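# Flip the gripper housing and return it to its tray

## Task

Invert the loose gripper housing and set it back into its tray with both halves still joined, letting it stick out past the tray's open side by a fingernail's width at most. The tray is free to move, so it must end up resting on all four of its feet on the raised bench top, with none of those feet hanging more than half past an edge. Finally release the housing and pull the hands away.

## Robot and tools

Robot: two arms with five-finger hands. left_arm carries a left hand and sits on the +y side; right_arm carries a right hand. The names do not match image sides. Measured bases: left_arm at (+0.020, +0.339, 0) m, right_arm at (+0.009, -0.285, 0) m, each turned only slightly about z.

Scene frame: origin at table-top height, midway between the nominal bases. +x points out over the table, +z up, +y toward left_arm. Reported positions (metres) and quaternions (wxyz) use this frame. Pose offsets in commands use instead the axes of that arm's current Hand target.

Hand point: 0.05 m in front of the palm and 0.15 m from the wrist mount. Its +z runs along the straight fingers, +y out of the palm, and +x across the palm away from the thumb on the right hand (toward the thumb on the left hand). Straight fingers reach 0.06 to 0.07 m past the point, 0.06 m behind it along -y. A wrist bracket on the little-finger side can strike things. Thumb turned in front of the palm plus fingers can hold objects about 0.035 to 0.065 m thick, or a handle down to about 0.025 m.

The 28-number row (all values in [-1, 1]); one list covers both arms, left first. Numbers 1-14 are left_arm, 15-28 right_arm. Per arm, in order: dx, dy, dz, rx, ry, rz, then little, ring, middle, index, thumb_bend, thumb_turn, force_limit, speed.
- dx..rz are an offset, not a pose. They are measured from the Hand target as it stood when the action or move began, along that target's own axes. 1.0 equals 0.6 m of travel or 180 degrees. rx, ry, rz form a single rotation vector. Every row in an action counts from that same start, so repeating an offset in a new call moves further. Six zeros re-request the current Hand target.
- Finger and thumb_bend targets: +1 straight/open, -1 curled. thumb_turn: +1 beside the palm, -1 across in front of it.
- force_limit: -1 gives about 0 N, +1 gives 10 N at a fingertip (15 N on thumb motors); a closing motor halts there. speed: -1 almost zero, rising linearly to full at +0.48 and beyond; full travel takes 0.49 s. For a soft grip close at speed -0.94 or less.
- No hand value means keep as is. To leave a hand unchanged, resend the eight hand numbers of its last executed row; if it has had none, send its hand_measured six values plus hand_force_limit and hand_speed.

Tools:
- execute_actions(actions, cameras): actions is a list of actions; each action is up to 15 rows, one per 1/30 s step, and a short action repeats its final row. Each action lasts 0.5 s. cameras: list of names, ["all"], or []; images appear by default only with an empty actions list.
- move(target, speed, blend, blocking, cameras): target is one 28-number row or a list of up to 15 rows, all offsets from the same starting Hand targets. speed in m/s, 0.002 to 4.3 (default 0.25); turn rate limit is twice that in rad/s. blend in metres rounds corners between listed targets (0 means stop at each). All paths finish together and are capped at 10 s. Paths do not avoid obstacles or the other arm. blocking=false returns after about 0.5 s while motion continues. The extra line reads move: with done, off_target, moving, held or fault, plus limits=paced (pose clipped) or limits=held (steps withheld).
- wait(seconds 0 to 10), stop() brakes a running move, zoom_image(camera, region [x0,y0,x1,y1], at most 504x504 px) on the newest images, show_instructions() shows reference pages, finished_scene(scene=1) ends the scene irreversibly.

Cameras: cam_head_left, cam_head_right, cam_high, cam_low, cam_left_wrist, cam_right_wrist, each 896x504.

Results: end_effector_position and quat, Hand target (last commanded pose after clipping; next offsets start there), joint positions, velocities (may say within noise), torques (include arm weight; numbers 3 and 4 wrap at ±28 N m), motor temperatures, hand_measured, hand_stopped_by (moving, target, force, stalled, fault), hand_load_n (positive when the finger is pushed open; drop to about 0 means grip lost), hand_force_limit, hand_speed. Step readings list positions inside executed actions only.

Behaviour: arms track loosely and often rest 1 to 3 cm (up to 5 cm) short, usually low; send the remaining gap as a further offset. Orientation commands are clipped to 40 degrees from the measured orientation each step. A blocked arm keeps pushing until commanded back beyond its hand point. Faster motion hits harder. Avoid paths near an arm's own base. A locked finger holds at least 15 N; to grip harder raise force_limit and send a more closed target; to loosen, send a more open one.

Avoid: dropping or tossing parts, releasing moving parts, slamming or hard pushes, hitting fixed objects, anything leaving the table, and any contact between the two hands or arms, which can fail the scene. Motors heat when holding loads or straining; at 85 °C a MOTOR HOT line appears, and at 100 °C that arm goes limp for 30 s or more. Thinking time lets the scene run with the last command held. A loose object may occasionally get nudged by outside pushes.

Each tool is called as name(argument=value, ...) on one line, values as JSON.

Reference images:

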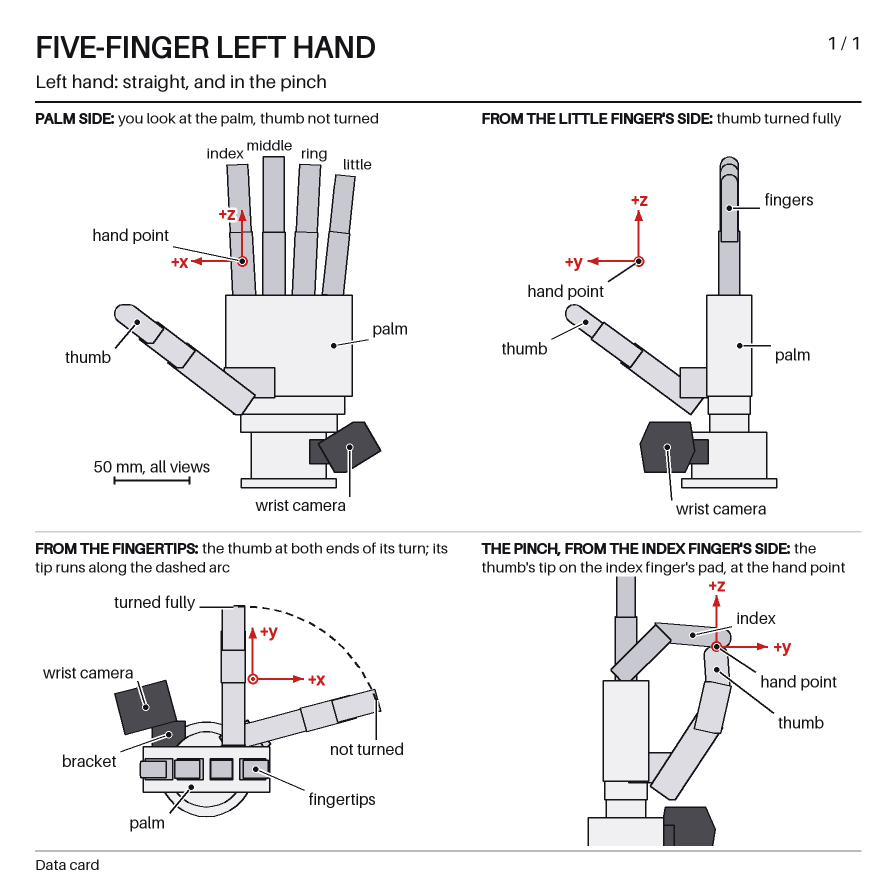

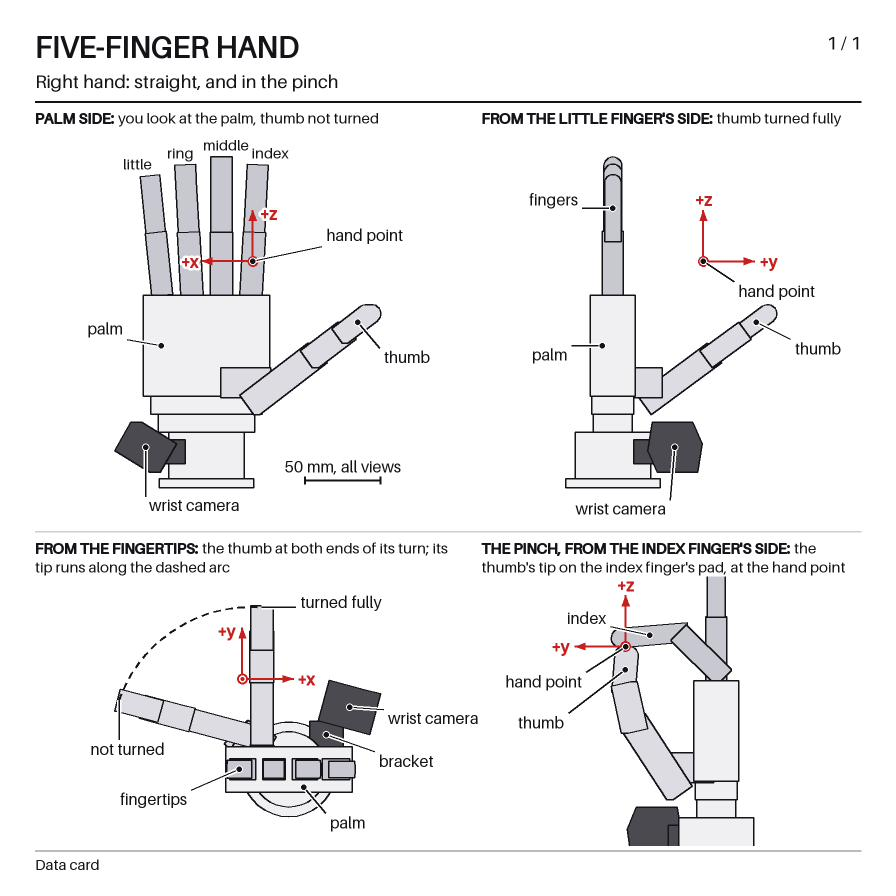

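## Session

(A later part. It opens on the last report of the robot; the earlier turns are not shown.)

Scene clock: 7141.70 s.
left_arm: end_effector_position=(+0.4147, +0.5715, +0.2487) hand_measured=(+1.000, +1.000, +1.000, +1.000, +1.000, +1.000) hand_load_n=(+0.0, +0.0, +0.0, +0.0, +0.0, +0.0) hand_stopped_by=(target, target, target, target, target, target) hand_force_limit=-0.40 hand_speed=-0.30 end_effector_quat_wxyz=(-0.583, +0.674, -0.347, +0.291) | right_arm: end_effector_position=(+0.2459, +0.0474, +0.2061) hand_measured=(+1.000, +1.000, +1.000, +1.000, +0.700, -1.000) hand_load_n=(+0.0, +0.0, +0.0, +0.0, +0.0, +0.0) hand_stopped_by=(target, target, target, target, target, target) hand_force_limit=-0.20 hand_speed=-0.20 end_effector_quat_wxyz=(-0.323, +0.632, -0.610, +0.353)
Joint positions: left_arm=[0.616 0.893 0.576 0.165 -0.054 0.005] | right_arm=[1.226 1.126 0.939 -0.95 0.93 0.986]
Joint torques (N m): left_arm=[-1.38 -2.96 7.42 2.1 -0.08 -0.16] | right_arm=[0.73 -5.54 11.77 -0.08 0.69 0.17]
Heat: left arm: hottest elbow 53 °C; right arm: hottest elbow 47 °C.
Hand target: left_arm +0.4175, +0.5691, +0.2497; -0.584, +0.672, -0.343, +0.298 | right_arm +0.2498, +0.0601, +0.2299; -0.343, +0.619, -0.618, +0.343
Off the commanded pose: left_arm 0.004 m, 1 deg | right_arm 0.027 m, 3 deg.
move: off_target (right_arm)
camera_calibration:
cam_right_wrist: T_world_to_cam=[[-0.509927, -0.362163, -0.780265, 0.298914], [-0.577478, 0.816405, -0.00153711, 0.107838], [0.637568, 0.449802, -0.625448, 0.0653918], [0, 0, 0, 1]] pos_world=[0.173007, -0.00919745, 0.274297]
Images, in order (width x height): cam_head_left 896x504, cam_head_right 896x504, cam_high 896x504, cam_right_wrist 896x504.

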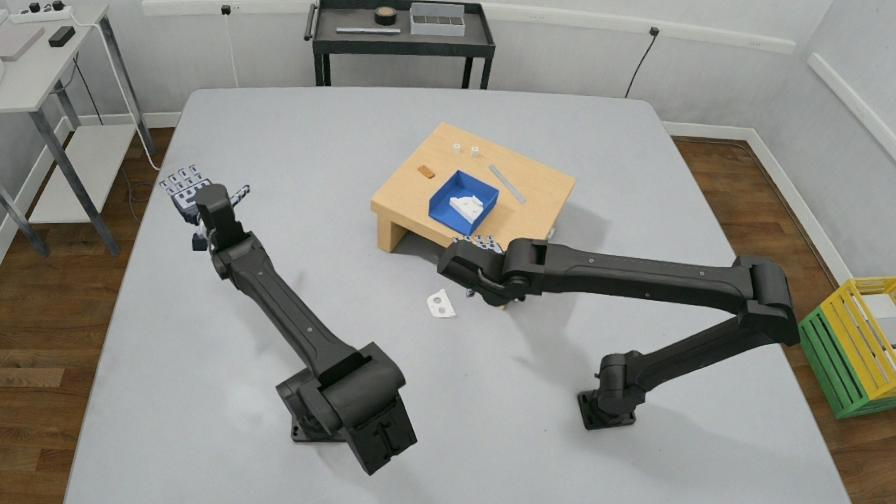

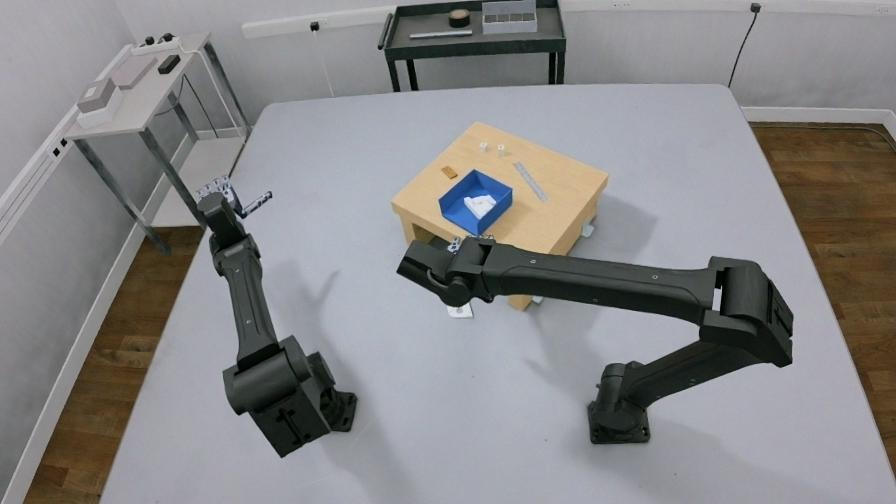

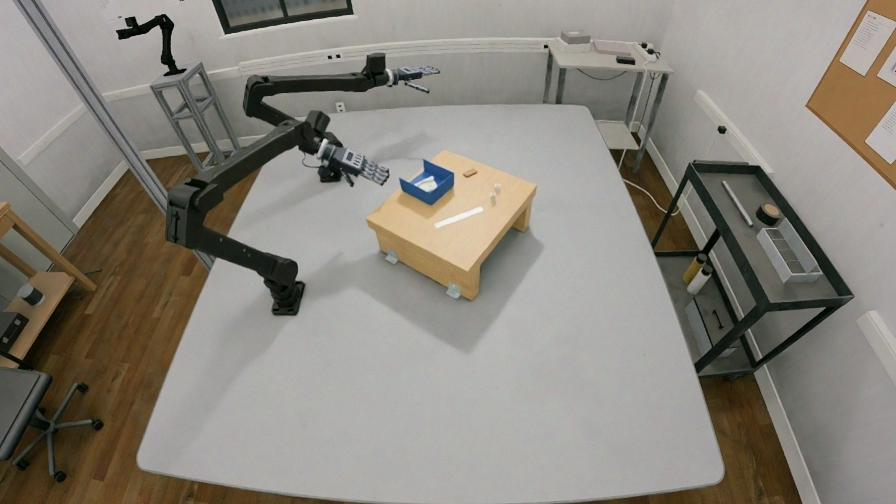

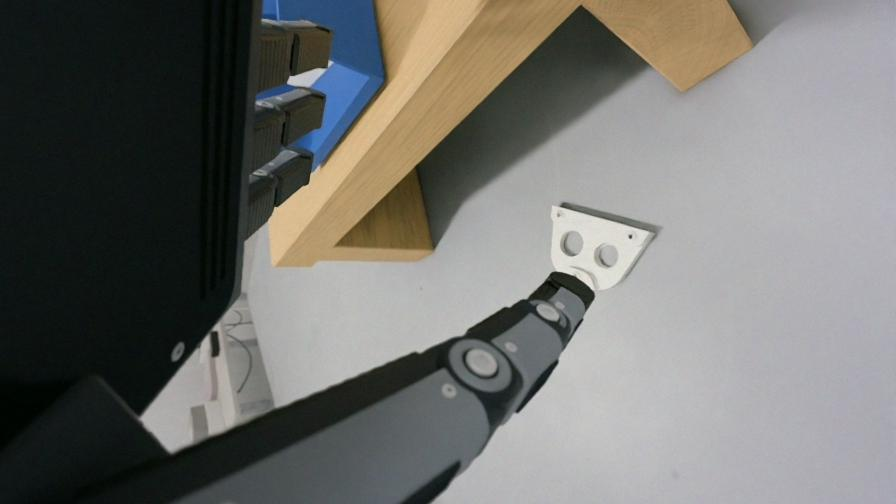

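move(target=[[0,0,0,0,0,0,1,1,1,1,1,1,-0.4,-0.3,0.05,-0.1979,-0.1237,0,0,0,1,1,1,1,0.7,-1,-0.2,-0.2],[0.2587,0.0365,-0.2618,-0.1005,0.5039,0.1835,1,1,0.45,0.45,0.7,-1,-0.4,-0.3,0.6833,-0.2897,0.212,0.1827,-0.0968,0.5,1,1,1,1,0.7,-1,-0.2,-0.2]], speed=[0.25, 0.3], blend=0.03, cameras=["cam_left_wrist","cam_head_left","cam_head_right"])

Scene clock: 7433.97 s.
left_arm: end_effector_position=(+0.3655, +0.3441, +0.2310) hand_measured=(+1.000, +1.000, +0.450, +0.450, +0.700, -1.000) hand_load_n=(+0.0, -0.5, +0.0, +0.0, +0.0, +0.0) hand_stopped_by=(target, target, target, target, target, target) hand_force_limit=-0.40 hand_speed=-0.30 end_effector_quat_wxyz=(+0.105, -0.241, +0.842, -0.471) | right_arm: end_effector_position=(+0.4511, -0.3480, +0.3080) hand_measured=(+1.000, +1.000, +1.000, +1.000, +0.700, -1.000) hand_load_n=(+0.0, +0.0, +0.0, +0.0, +0.0, -0.5) hand_stopped_by=(target, target, target, target, target, target) hand_force_limit=-0.20 hand_speed=-0.20 end_effector_quat_wxyz=(+0.700, +0.057, +0.709, -0.064)
Joint positions: left_arm=[0.458 1.215 1.079 -1.309 1.003 1.362] | right_arm=[-0.37 0.938 0.404 0.522 -0.182 1.557]
Joint torques (N m): left_arm=[-0.97 -6.01 10.95 -0.1 0.7 0.09] | right_arm=[0.21 -2.78 7.47 1.8 0 0.16]
Motor temperatures (°C): left_arm=[35 35 53 34 38 32] | right_arm=[37 39 56 35 35 34]
Heat: left arm: hottest elbow 53 °C; right arm: hottest elbow 56 °C.
Hand target: left_arm +0.3803, +0.3504, +0.2497; +0.125, -0.227, +0.845, -0.468 | right_arm +0.4498, -0.3497, +0.3102; +0.704, +0.062, +0.704, -0.062
Off the commanded pose: left_arm 0.025 m, 3 deg | right_arm 0.003 m, 1 deg.
move: off_target (left_arm); target 2's new numbers were sent with left_arm's hand 0.025 m and 3 deg from that target
camera_calibration:
cam_left_wrist: T_world_to_cam=[[0.0444534, -0.589557, 0.806503, 0.0053656], [-0.992888, 0.0631711, 0.100905, 0.316888], [-0.110437, -0.805253, -0.582556, 0.565968], [0, 0, 0, 1]] pos_world=[0.3769, 0.438893, 0.293405]
Images, in order (width x height): cam_head_left 896x504, cam_head_right 896x504, cam_left_wrist 896x504.

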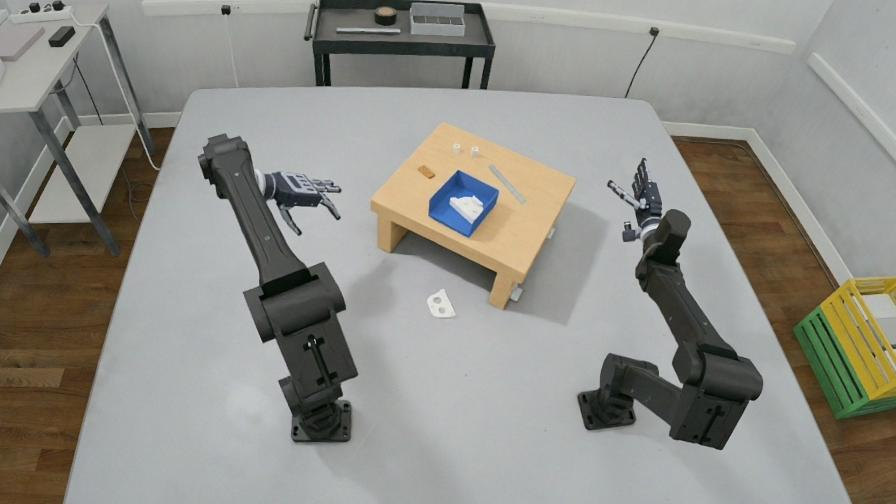

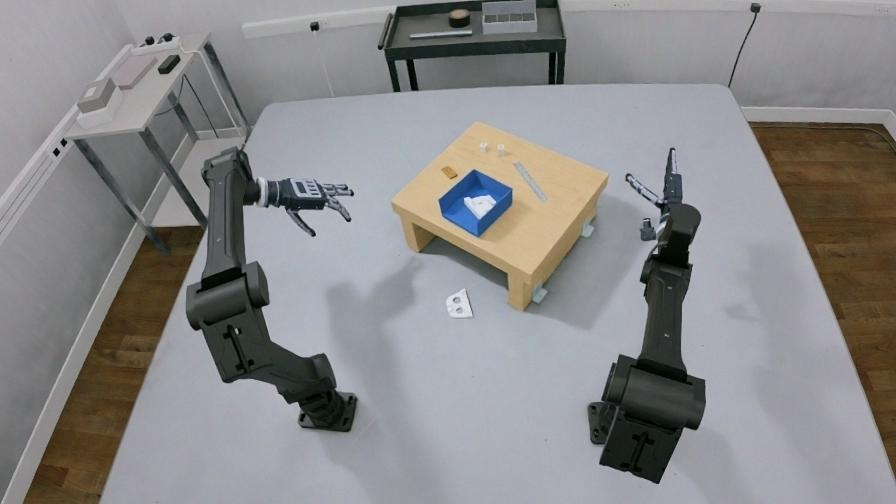

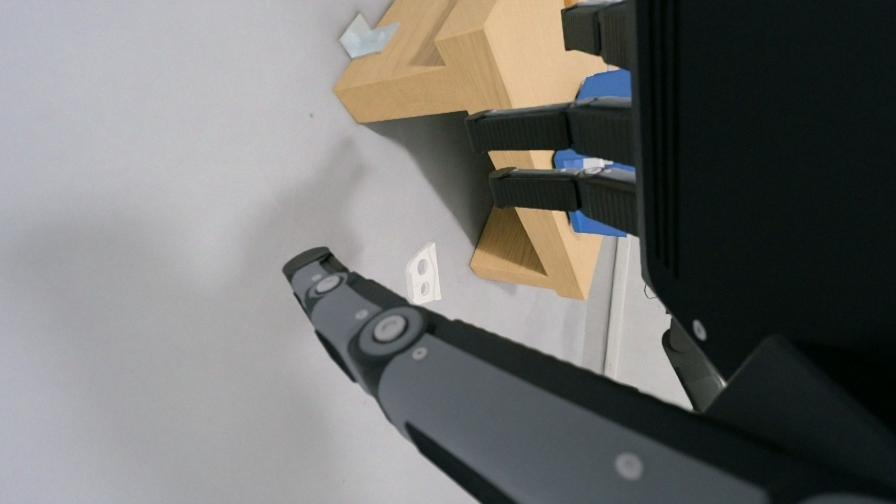

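zoom_image(camera="cam_left_wrist", region=[370, 220, 490, 320])

Scaled by 4.200 from the camera's 896x504 image, which has a finer 1280x720 frame.

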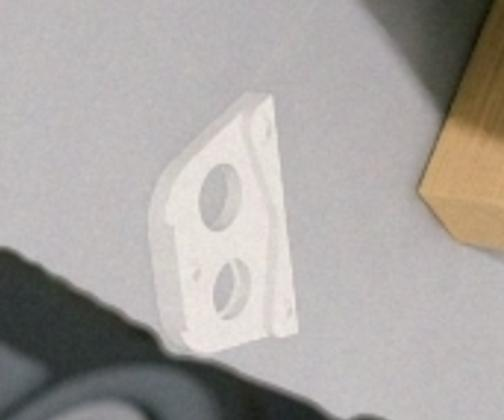

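move(target=[0.3272,0.0212,0.3735,0.0003,0.0706,0.0446,-1,-1,0.45,0.45,0.7,-1,-0.2,-0.2,0,0,0,0,0,0,1,1,1,1,0.7,-1,-0.2,-0.2], speed=0.2, cameras=["cam_left_wrist","cam_head_left","cam_head_right"])

Scene clock: 7476.57 s.
left_arm: end_effector_position=(+0.3012, +0.0934, +0.1232) hand_measured=(-1.000, -1.000, +0.450, +0.450, +0.700, -1.000) hand_load_n=(+0.0, +0.0, +0.0, +0.0, +0.0, +0.0) hand_stopped_by=(target, target, target, target, target, target) hand_force_limit=-0.20 hand_speed=-0.20 end_effector_quat_wxyz=(+0.064, -0.108, +0.868, -0.480) | right_arm: end_effector_position=(+0.4511, -0.3480, +0.3080) hand_measured=(+1.000, +1.000, +1.000, +1.000, +0.700, -1.000) hand_load_n=(+0.0, +0.0, +0.0, +0.0, +0.0, -0.5) hand_stopped_by=(target, target, target, target, target, target) hand_force_limit=-0.20 hand_speed=-0.20 end_effector_quat_wxyz=(+0.700, +0.057, +0.709, -0.064)
Joint positions: left_arm=[-0.336 1.078 0.632 -0.369 0.755 0.637] | right_arm=[-0.37 0.938 0.404 0.522 -0.182 1.557]
Joint torques (N m): left_arm=[-0.62 -4.25 6.56 1.51 0.32 -0.15] | right_arm=[0.21 -2.78 7.47 1.8 0 0.16]
Motor temperatures (°C): left_arm=[35 35 57 34 39 32] | right_arm=[37 39 53 36 35 34]
Heat: left arm: hottest elbow 57 °C; right arm: hottest elbow 53 °C.
Hand target: left_arm +0.3019, +0.0935, +0.1203; +0.064, -0.114, +0.867, -0.481 | right_arm +0.4498, -0.3497, +0.3102; +0.704, +0.062, +0.704, -0.062
Off the commanded pose: left_arm 0.003 m, 1 deg | right_arm 0.003 m, 1 deg.
move: done
camera_calibration:
cam_left_wrist: T_world_to_cam=[[-0.165638, -0.586348, 0.792944, 0.0120142], [-0.940964, 0.334658, 0.0509075, 0.244812], [-0.295214, -0.737699, -0.607164, 0.346537], [0, 0, 0, 1]] pos_world=[0.334652, 0.180757, 0.188416]
Images, in order (width x height): cam_head_left 896x504, cam_head_right 896x504, cam_left_wrist 896x504.

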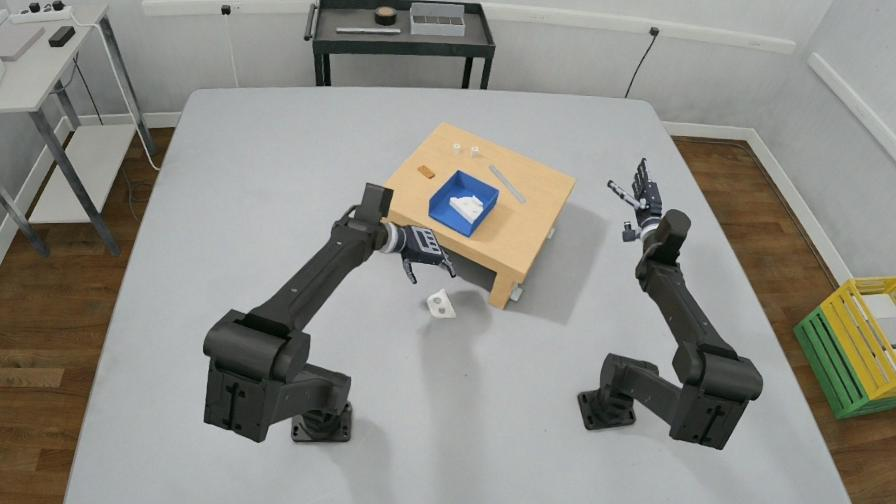

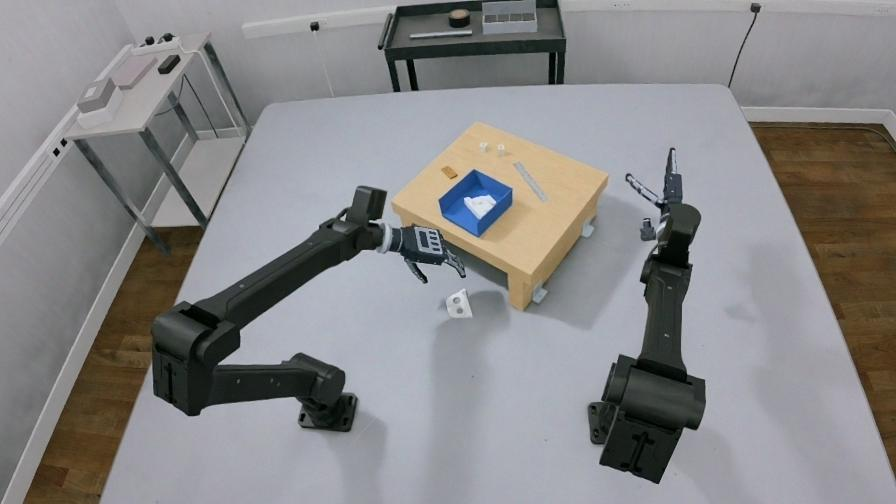

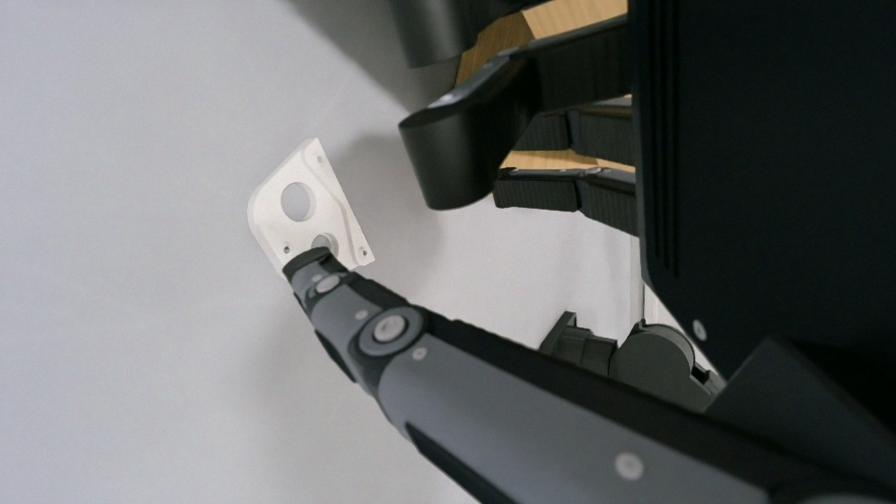

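zoom_image(camera="cam_left_wrist", region=[230, 120, 400, 280])

Scaled by 2.965 from the camera's 896x504 image, which has a finer 1280x720 frame.

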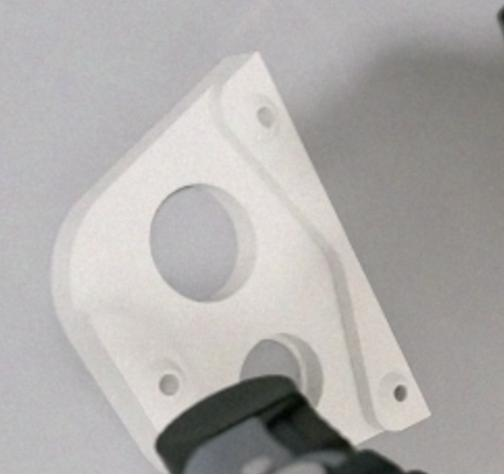

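move(target=[0.0035,0.0213,0.06,0,0,0,-1,-1,0.45,0.45,0.7,-1,-0.2,-0.2,0,0,0,0,0,0,1,1,1,1,0.7,-1,-0.2,-0.2], speed=0.15, cameras=["cam_left_wrist"])

Scene clock: 7508.53 s.
left_arm: end_effector_position=(+0.3067, +0.0718, +0.0918) hand_measured=(-1.000, -1.000, +0.450, +0.450, +0.700, -1.000) hand_load_n=(+0.0, +0.0, +0.0, +0.0, +0.0, +0.0) hand_stopped_by=(target, target, target, target, target, target) hand_force_limit=-0.20 hand_speed=-0.20 end_effector_quat_wxyz=(+0.064, -0.111, +0.868, -0.479) | right_arm: end_effector_position=(+0.4511, -0.3480, +0.3080) hand_measured=(+1.000, +1.000, +1.000, +1.000, +0.700, -1.000) hand_load_n=(+0.0, +0.0, +0.0, +0.0, +0.0, -0.5) hand_stopped_by=(target, target, target, target, target, target) hand_force_limit=-0.20 hand_speed=-0.20 end_effector_quat_wxyz=(+0.700, +0.057, +0.709, -0.064)
Joint positions: left_arm=[-0.396 1.174 0.599 -0.202 0.709 0.574] | right_arm=[-0.37 0.938 0.404 0.522 -0.182 1.557]
Joint torques (N m): left_arm=[-1.08 -5.25 6.2 1.55 0.27 -0.18] | right_arm=[0.21 -2.78 7.49 1.8 0 0.16]
Heat: left arm: hottest elbow 54 °C; right arm: hottest elbow 52 °C.
Hand target: left_arm +0.3060, +0.0701, +0.0902; +0.063, -0.114, +0.867, -0.481 | right_arm +0.4498, -0.3497, +0.3102; +0.704, +0.062, +0.704, -0.062
Off the commanded pose: left_arm 0.002 m, 0 deg | right_arm 0.003 m, 1 deg.
move: done
camera_calibration:
cam_left_wrist: T_world_to_cam=[[-0.159273, -0.588906, 0.792352, 0.0234649], [-0.942777, 0.328871, 0.0549187, 0.259528], [-0.292923, -0.738264, -0.607588, 0.312481], [0, 0, 0, 1]] pos_world=[0.339947, 0.159161, 0.157014]
Images, in order (width x height): cam_left_wrist 896x504.

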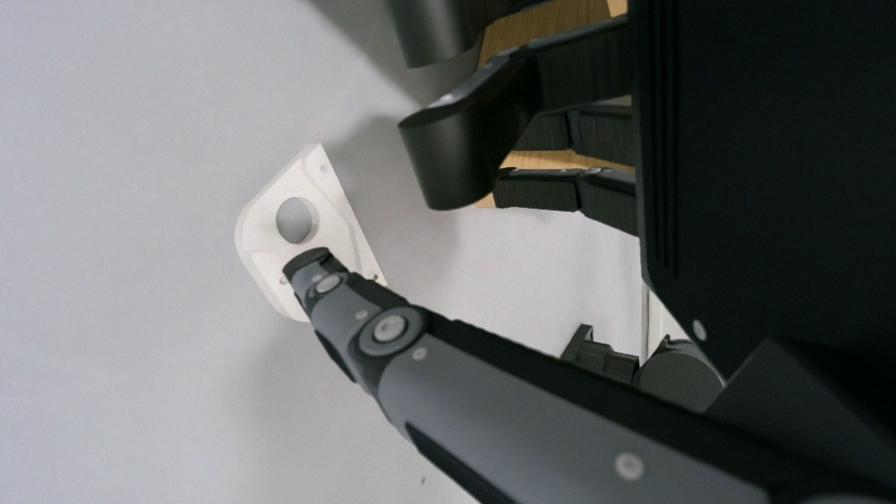

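move(target=[0,0.0523,0.0327,0,0,0,-1,-1,0.45,0.45,0.7,-1,-0.2,-0.2,0,0,0,0,0,0,1,1,1,1,0.7,-1,-0.2,-0.2], speed=0.15, cameras=["cam_left_wrist","cam_head_left","cam_head_right"])

Scene clock: 7522.43 s.
left_arm: end_effector_position=(+0.3064, +0.0720, +0.0540) hand_measured=(-1.000, -1.000, +0.450, +0.450, +0.700, -1.000) hand_load_n=(+0.0, +0.0, +0.0, +0.0, +0.0, +0.0) hand_stopped_by=(target, target, target, target, target, target) hand_force_limit=-0.20 hand_speed=-0.20 end_effector_quat_wxyz=(+0.063, -0.112, +0.869, -0.479) | right_arm: end_effector_position=(+0.4511, -0.3480, +0.3080) hand_measured=(+1.000, +1.000, +1.000, +1.000, +0.700, -1.000) hand_load_n=(+0.0, +0.0, +0.0, +0.0, +0.0, +0.0) hand_stopped_by=(target, target, target, target, target, target) hand_force_limit=-0.20 hand_speed=-0.20 end_effector_quat_wxyz=(+0.700, +0.057, +0.709, -0.064)
Joint positions: left_arm=[-0.396 1.26 0.543 -0.062 0.708 0.574] | right_arm=[-0.37 0.938 0.404 0.522 -0.182 1.557]
Joint torques (N m): left_arm=[-1.08 -5.71 5.76 1.54 0.3 -0.15] | right_arm=[0.21 -2.84 7.47 1.78 0.01 0.16]
Heat: left arm: hottest elbow 53 °C; right arm: hottest elbow 52 °C.
Hand target: left_arm +0.3060, +0.0701, +0.0532; +0.064, -0.114, +0.867, -0.481 | right_arm +0.4498, -0.3497, +0.3102; +0.704, +0.062, +0.704, -0.062
Off the commanded pose: left_arm 0.002 m, 0 deg | right_arm 0.003 m, 1 deg.
move: done
camera_calibration:
cam_left_wrist: T_world_to_cam=[[-0.157695, -0.589628, 0.792131, 0.0529694], [-0.942841, 0.328379, 0.0567335, 0.261258], [-0.293571, -0.737907, -0.607709, 0.289768], [0, 0, 0, 1]] pos_world=[0.339745, 0.159263, 0.119314]
Images, in order (width x height): cam_head_left 896x504, cam_head_right 896x504, cam_left_wrist 896x504.

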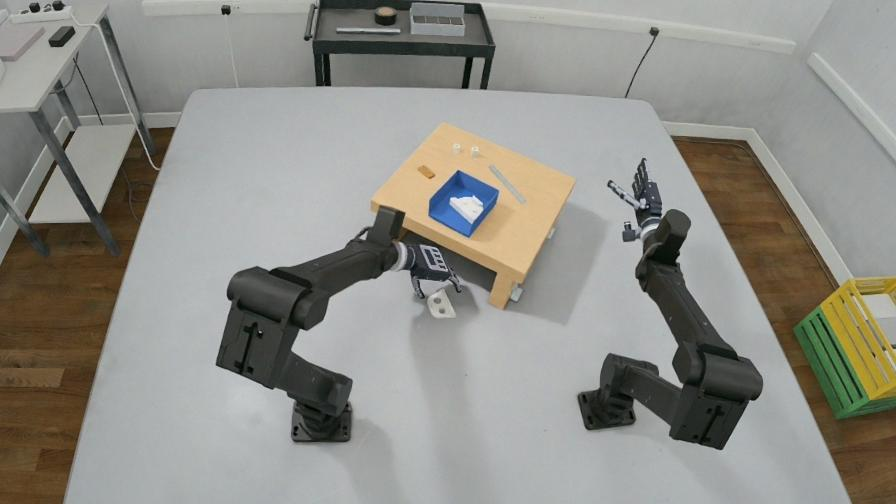

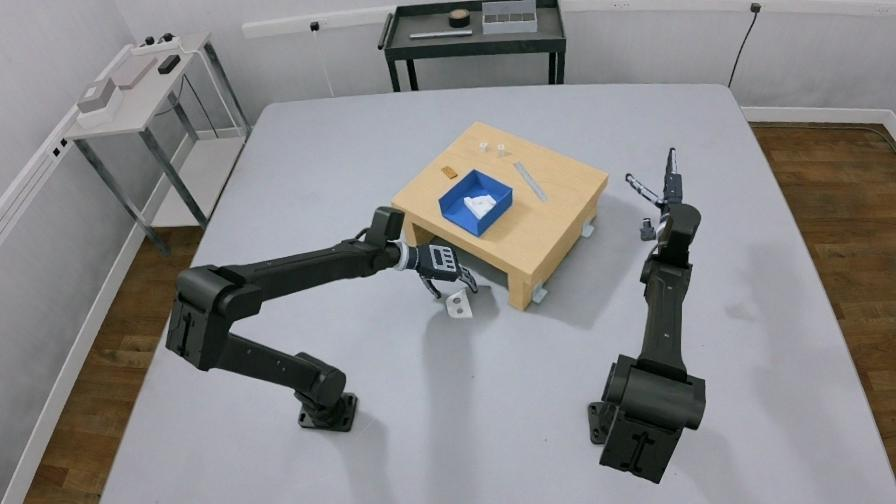

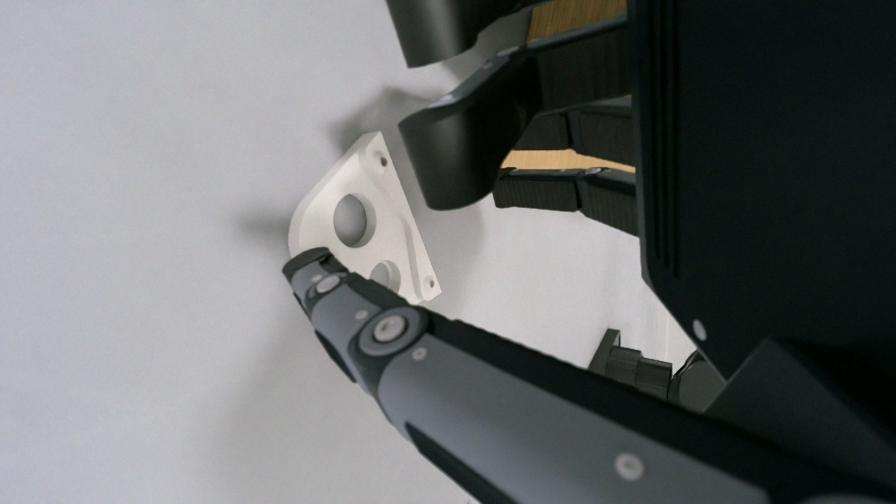

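zoom_image(camera="cam_head_left", region=[395, 230, 485, 330])

zoom_image(camera="cam_left_wrist", region=[270, 110, 460, 310])

zoom_image(camera="cam_head_right", region=[410, 230, 500, 330])

Scaled by 5.040 from the camera's 896x504 image, which has a finer 1280x720 frame.

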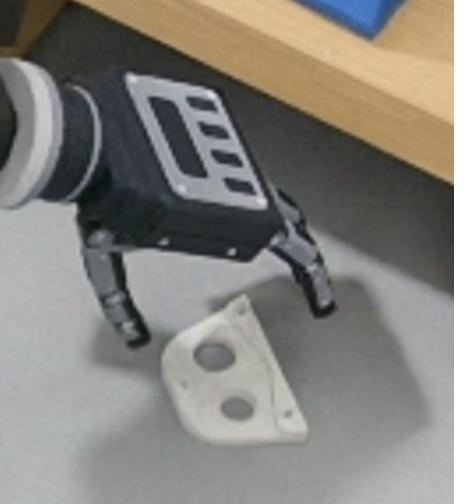

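Scaled by 2.520 from the camera's 896x504 image, which has a finer 1280x720 frame.

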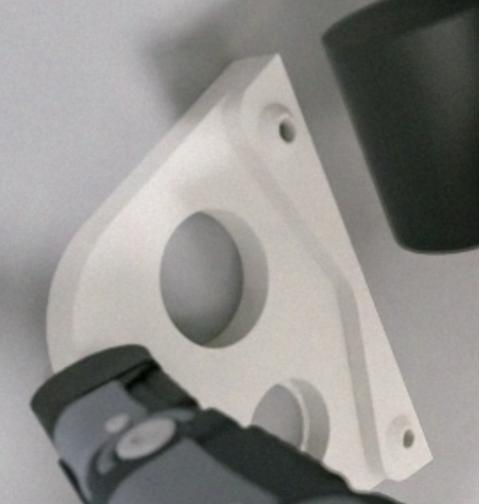

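Scaled by 5.040 from the camera's 896x504 image, which has a finer 1280x720 frame.

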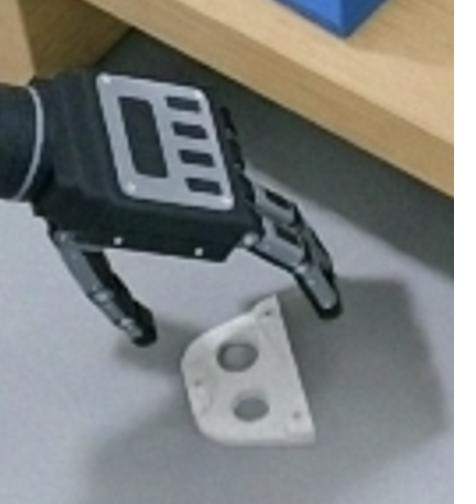

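move(target=[0,0.0309,0.0292,0,0,0,-1,-1,0.45,0.45,0.7,-1,-0.2,-0.2,0,0,0,0,0,0,1,1,1,1,0.7,-1,-0.2,-0.2], speed=0.1, cameras=["cam_left_wrist","cam_head_left","cam_head_right"])

Scene clock: 7560.67 s.
left_arm: end_effector_position=(+0.3098, +0.0674, +0.0304) hand_measured=(-1.000, -1.000, +0.450, +0.450, +0.700, -1.000) hand_load_n=(+0.0, +0.0, +0.0, -0.5, +0.0, +0.0) hand_stopped_by=(target, target, target, target, target, target) hand_force_limit=-0.20 hand_speed=-0.20 end_effector_quat_wxyz=(+0.065, -0.112, +0.868, -0.480) | right_arm: end_effector_position=(+0.4511, -0.3480, +0.3080) hand_measured=(+1.000, +1.000, +1.000, +1.000, +0.700, -1.000) hand_load_n=(+0.0, +0.0, +0.0, +0.0, +0.0, +0.0) hand_stopped_by=(target, target, target, target, target, target) hand_force_limit=-0.20 hand_speed=-0.20 end_effector_quat_wxyz=(+0.700, +0.057, +0.709, -0.064)
Joint positions: left_arm=[-0.405 1.338 0.521 0.049 0.7 0.563] | right_arm=[-0.37 0.938 0.404 0.522 -0.182 1.557]
Joint torques (N m): left_arm=[-1.32 -6.01 5.15 1.58 0.27 -0.18] | right_arm=[0.21 -2.78 7.47 1.78 0 0.16]
Motor temperatures (°C): left_arm=[35 35 51 34 39 32] | right_arm=[37 38 51 36 34 34]
Heat: left arm: hottest elbow 51 °C; right arm: hottest elbow 51 °C.
Hand target: left_arm +0.3074, +0.0652, +0.0284; +0.064, -0.114, +0.867, -0.481 | right_arm +0.4498, -0.3497, +0.3102; +0.704, +0.062, +0.704, -0.062
Off the commanded pose: left_arm 0.004 m, 0 deg | right_arm 0.003 m, 1 deg.
move: done
camera_calibration:
cam_left_wrist: T_world_to_cam=[[-0.15947, -0.58854, 0.792584, 0.0699648], [-0.943913, 0.326045, 0.0521896, 0.26782], [-0.289134, -0.739807, -0.607525, 0.271833], [0, 0, 0, 1]] pos_world=[0.342552, 0.15496, 0.0957152]
Images, in order (width x height): cam_head_left 896x504, cam_head_right 896x504, cam_left_wrist 896x504.

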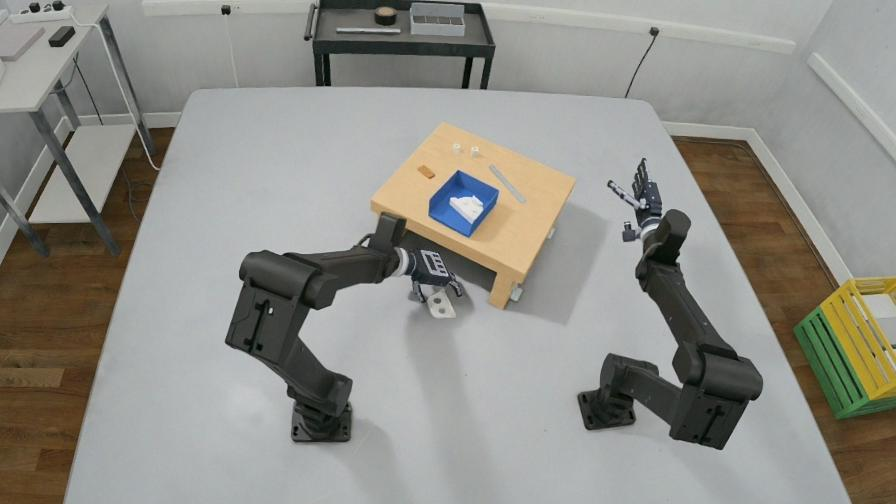

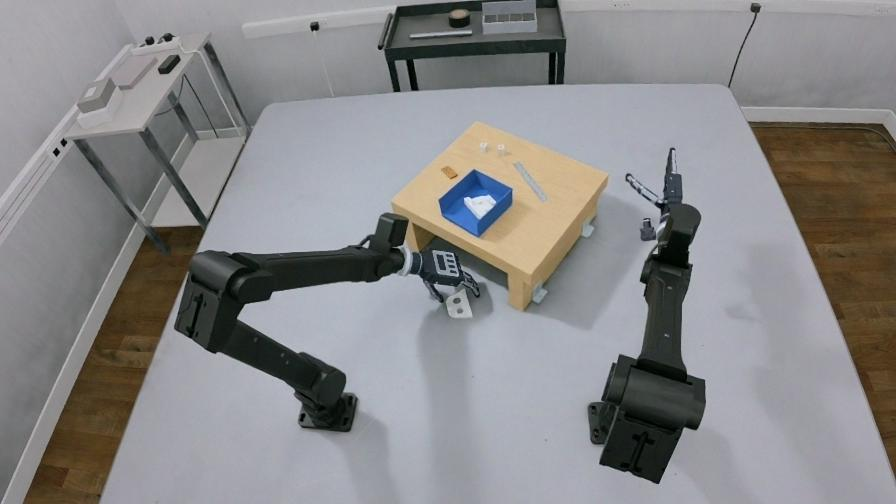

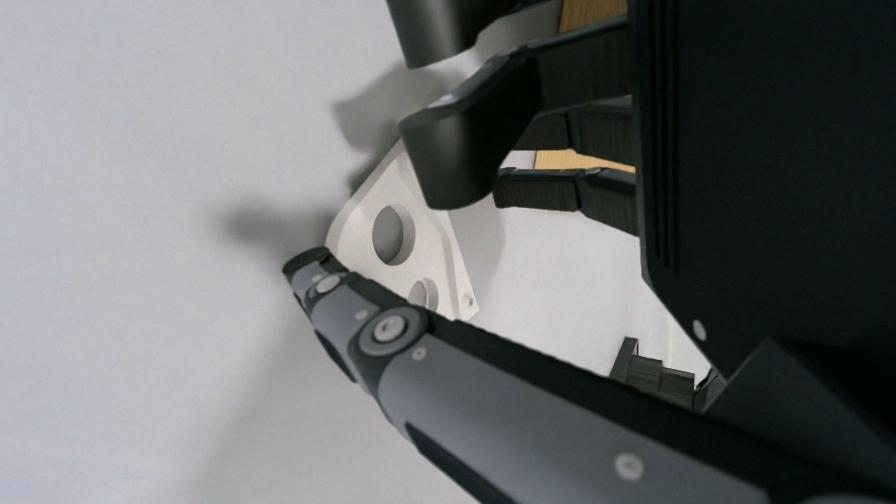

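zoom_image(camera="cam_head_left", region=[400, 250, 480, 330])

zoom_image(camera="cam_head_right", region=[415, 250, 495, 330])

Scaled by 6.300 from the camera's 896x504 image, which has a finer 1280x720 frame.

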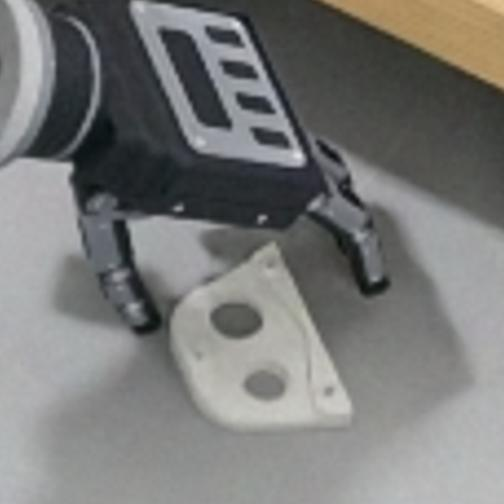

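Scaled by 6.300 from the camera's 896x504 image, which has a finer 1280x720 frame.

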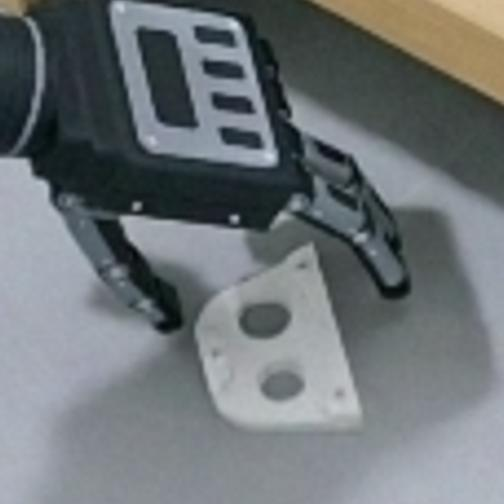

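move(target=[[0.0115,0,0,0,0,0,-1,-1,0.45,0.45,0.7,-1,-0.2,-0.2,0,0,0,0,0,0,1,1,1,1,0.7,-1,-0.2,-0.2],[0.0115,0,0,0,0,0,-1,-1,0.05,0.05,0.7,-1,-0.2,-0.9,0,0,0,0,0,0,1,1,1,1,0.7,-1,-0.2,-0.2]], speed=0.1, cameras=["cam_left_wrist","cam_head_left"])

Scene clock: 7588.03 s.
left_arm: end_effector_position=(+0.3020, +0.0655, +0.0260) hand_measured=(-1.000, -1.000, +0.126, +0.106, +0.702, -1.000) hand_load_n=(+0.0, +0.0, +3.5, +4.0, +7.0, -0.5) hand_stopped_by=(target, target, force, force, target, target) hand_force_limit=-0.20 hand_speed=-0.90 end_effector_quat_wxyz=(+0.060, -0.115, +0.869, -0.477) | right_arm: end_effector_position=(+0.4511, -0.3480, +0.3080) hand_measured=(+1.000, +1.000, +1.000, +1.000, +0.700, -1.000) hand_load_n=(+0.0, +0.0, +0.0, +0.0, +0.0, -0.5) hand_stopped_by=(target, target, target, target, target, target) hand_force_limit=-0.20 hand_speed=-0.20 end_effector_quat_wxyz=(+0.700, +0.057, +0.709, -0.064)
Joint positions: left_arm=[-0.421 1.338 0.507 0.059 0.689 0.548] | right_arm=[-0.37 0.938 0.404 0.522 -0.182 1.557]
Joint torques (N m): left_arm=[-1.38 -6.89 5.01 1.54 0.27 -0.12] | right_arm=[0.26 -2.84 7.47 1.78 0 0.16]
Heat: left arm: hottest elbow 50 °C; right arm: hottest elbow 51 °C.
Hand target: left_arm +0.3006, +0.0634, +0.0283; +0.063, -0.114, +0.867, -0.481 | right_arm +0.4498, -0.3497, +0.3102; +0.704, +0.062, +0.704, -0.062
Off the commanded pose: left_arm 0.003 m, 1 deg | right_arm 0.003 m, 1 deg.
move: done
camera_calibration:
cam_left_wrist: T_world_to_cam=[[-0.149411, -0.592311, 0.791735, 0.0684177], [-0.943113, 0.32589, 0.0658266, 0.260749], [-0.297008, -0.73686, -0.607308, 0.267647], [0, 0, 0, 1]] pos_world=[0.335631, 0.152768, 0.0912115]
Images, in order (width x height): cam_head_left 896x504, cam_left_wrist 896x504.

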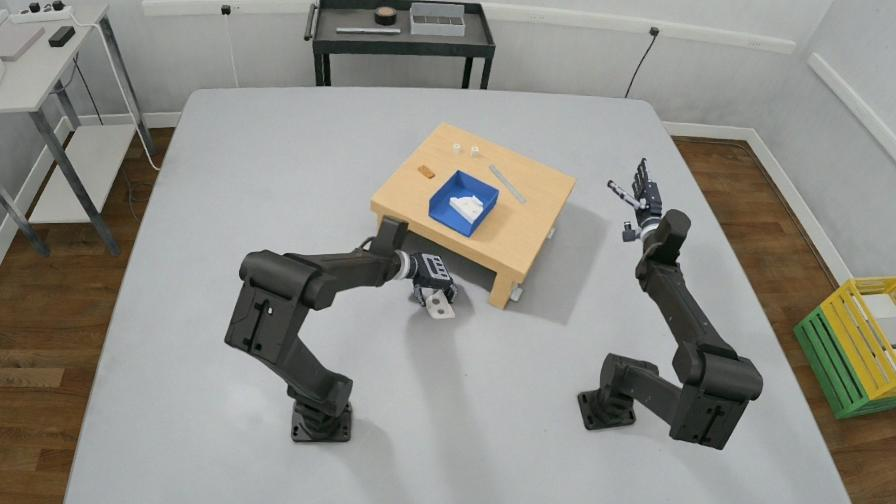

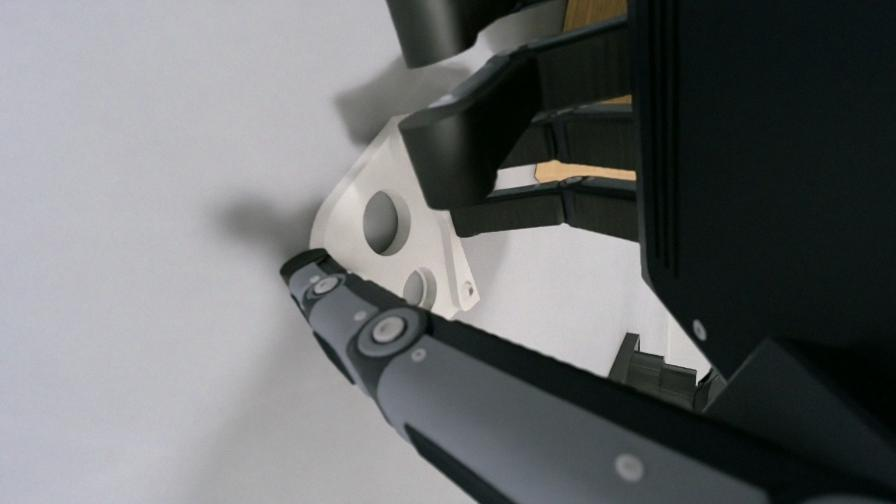

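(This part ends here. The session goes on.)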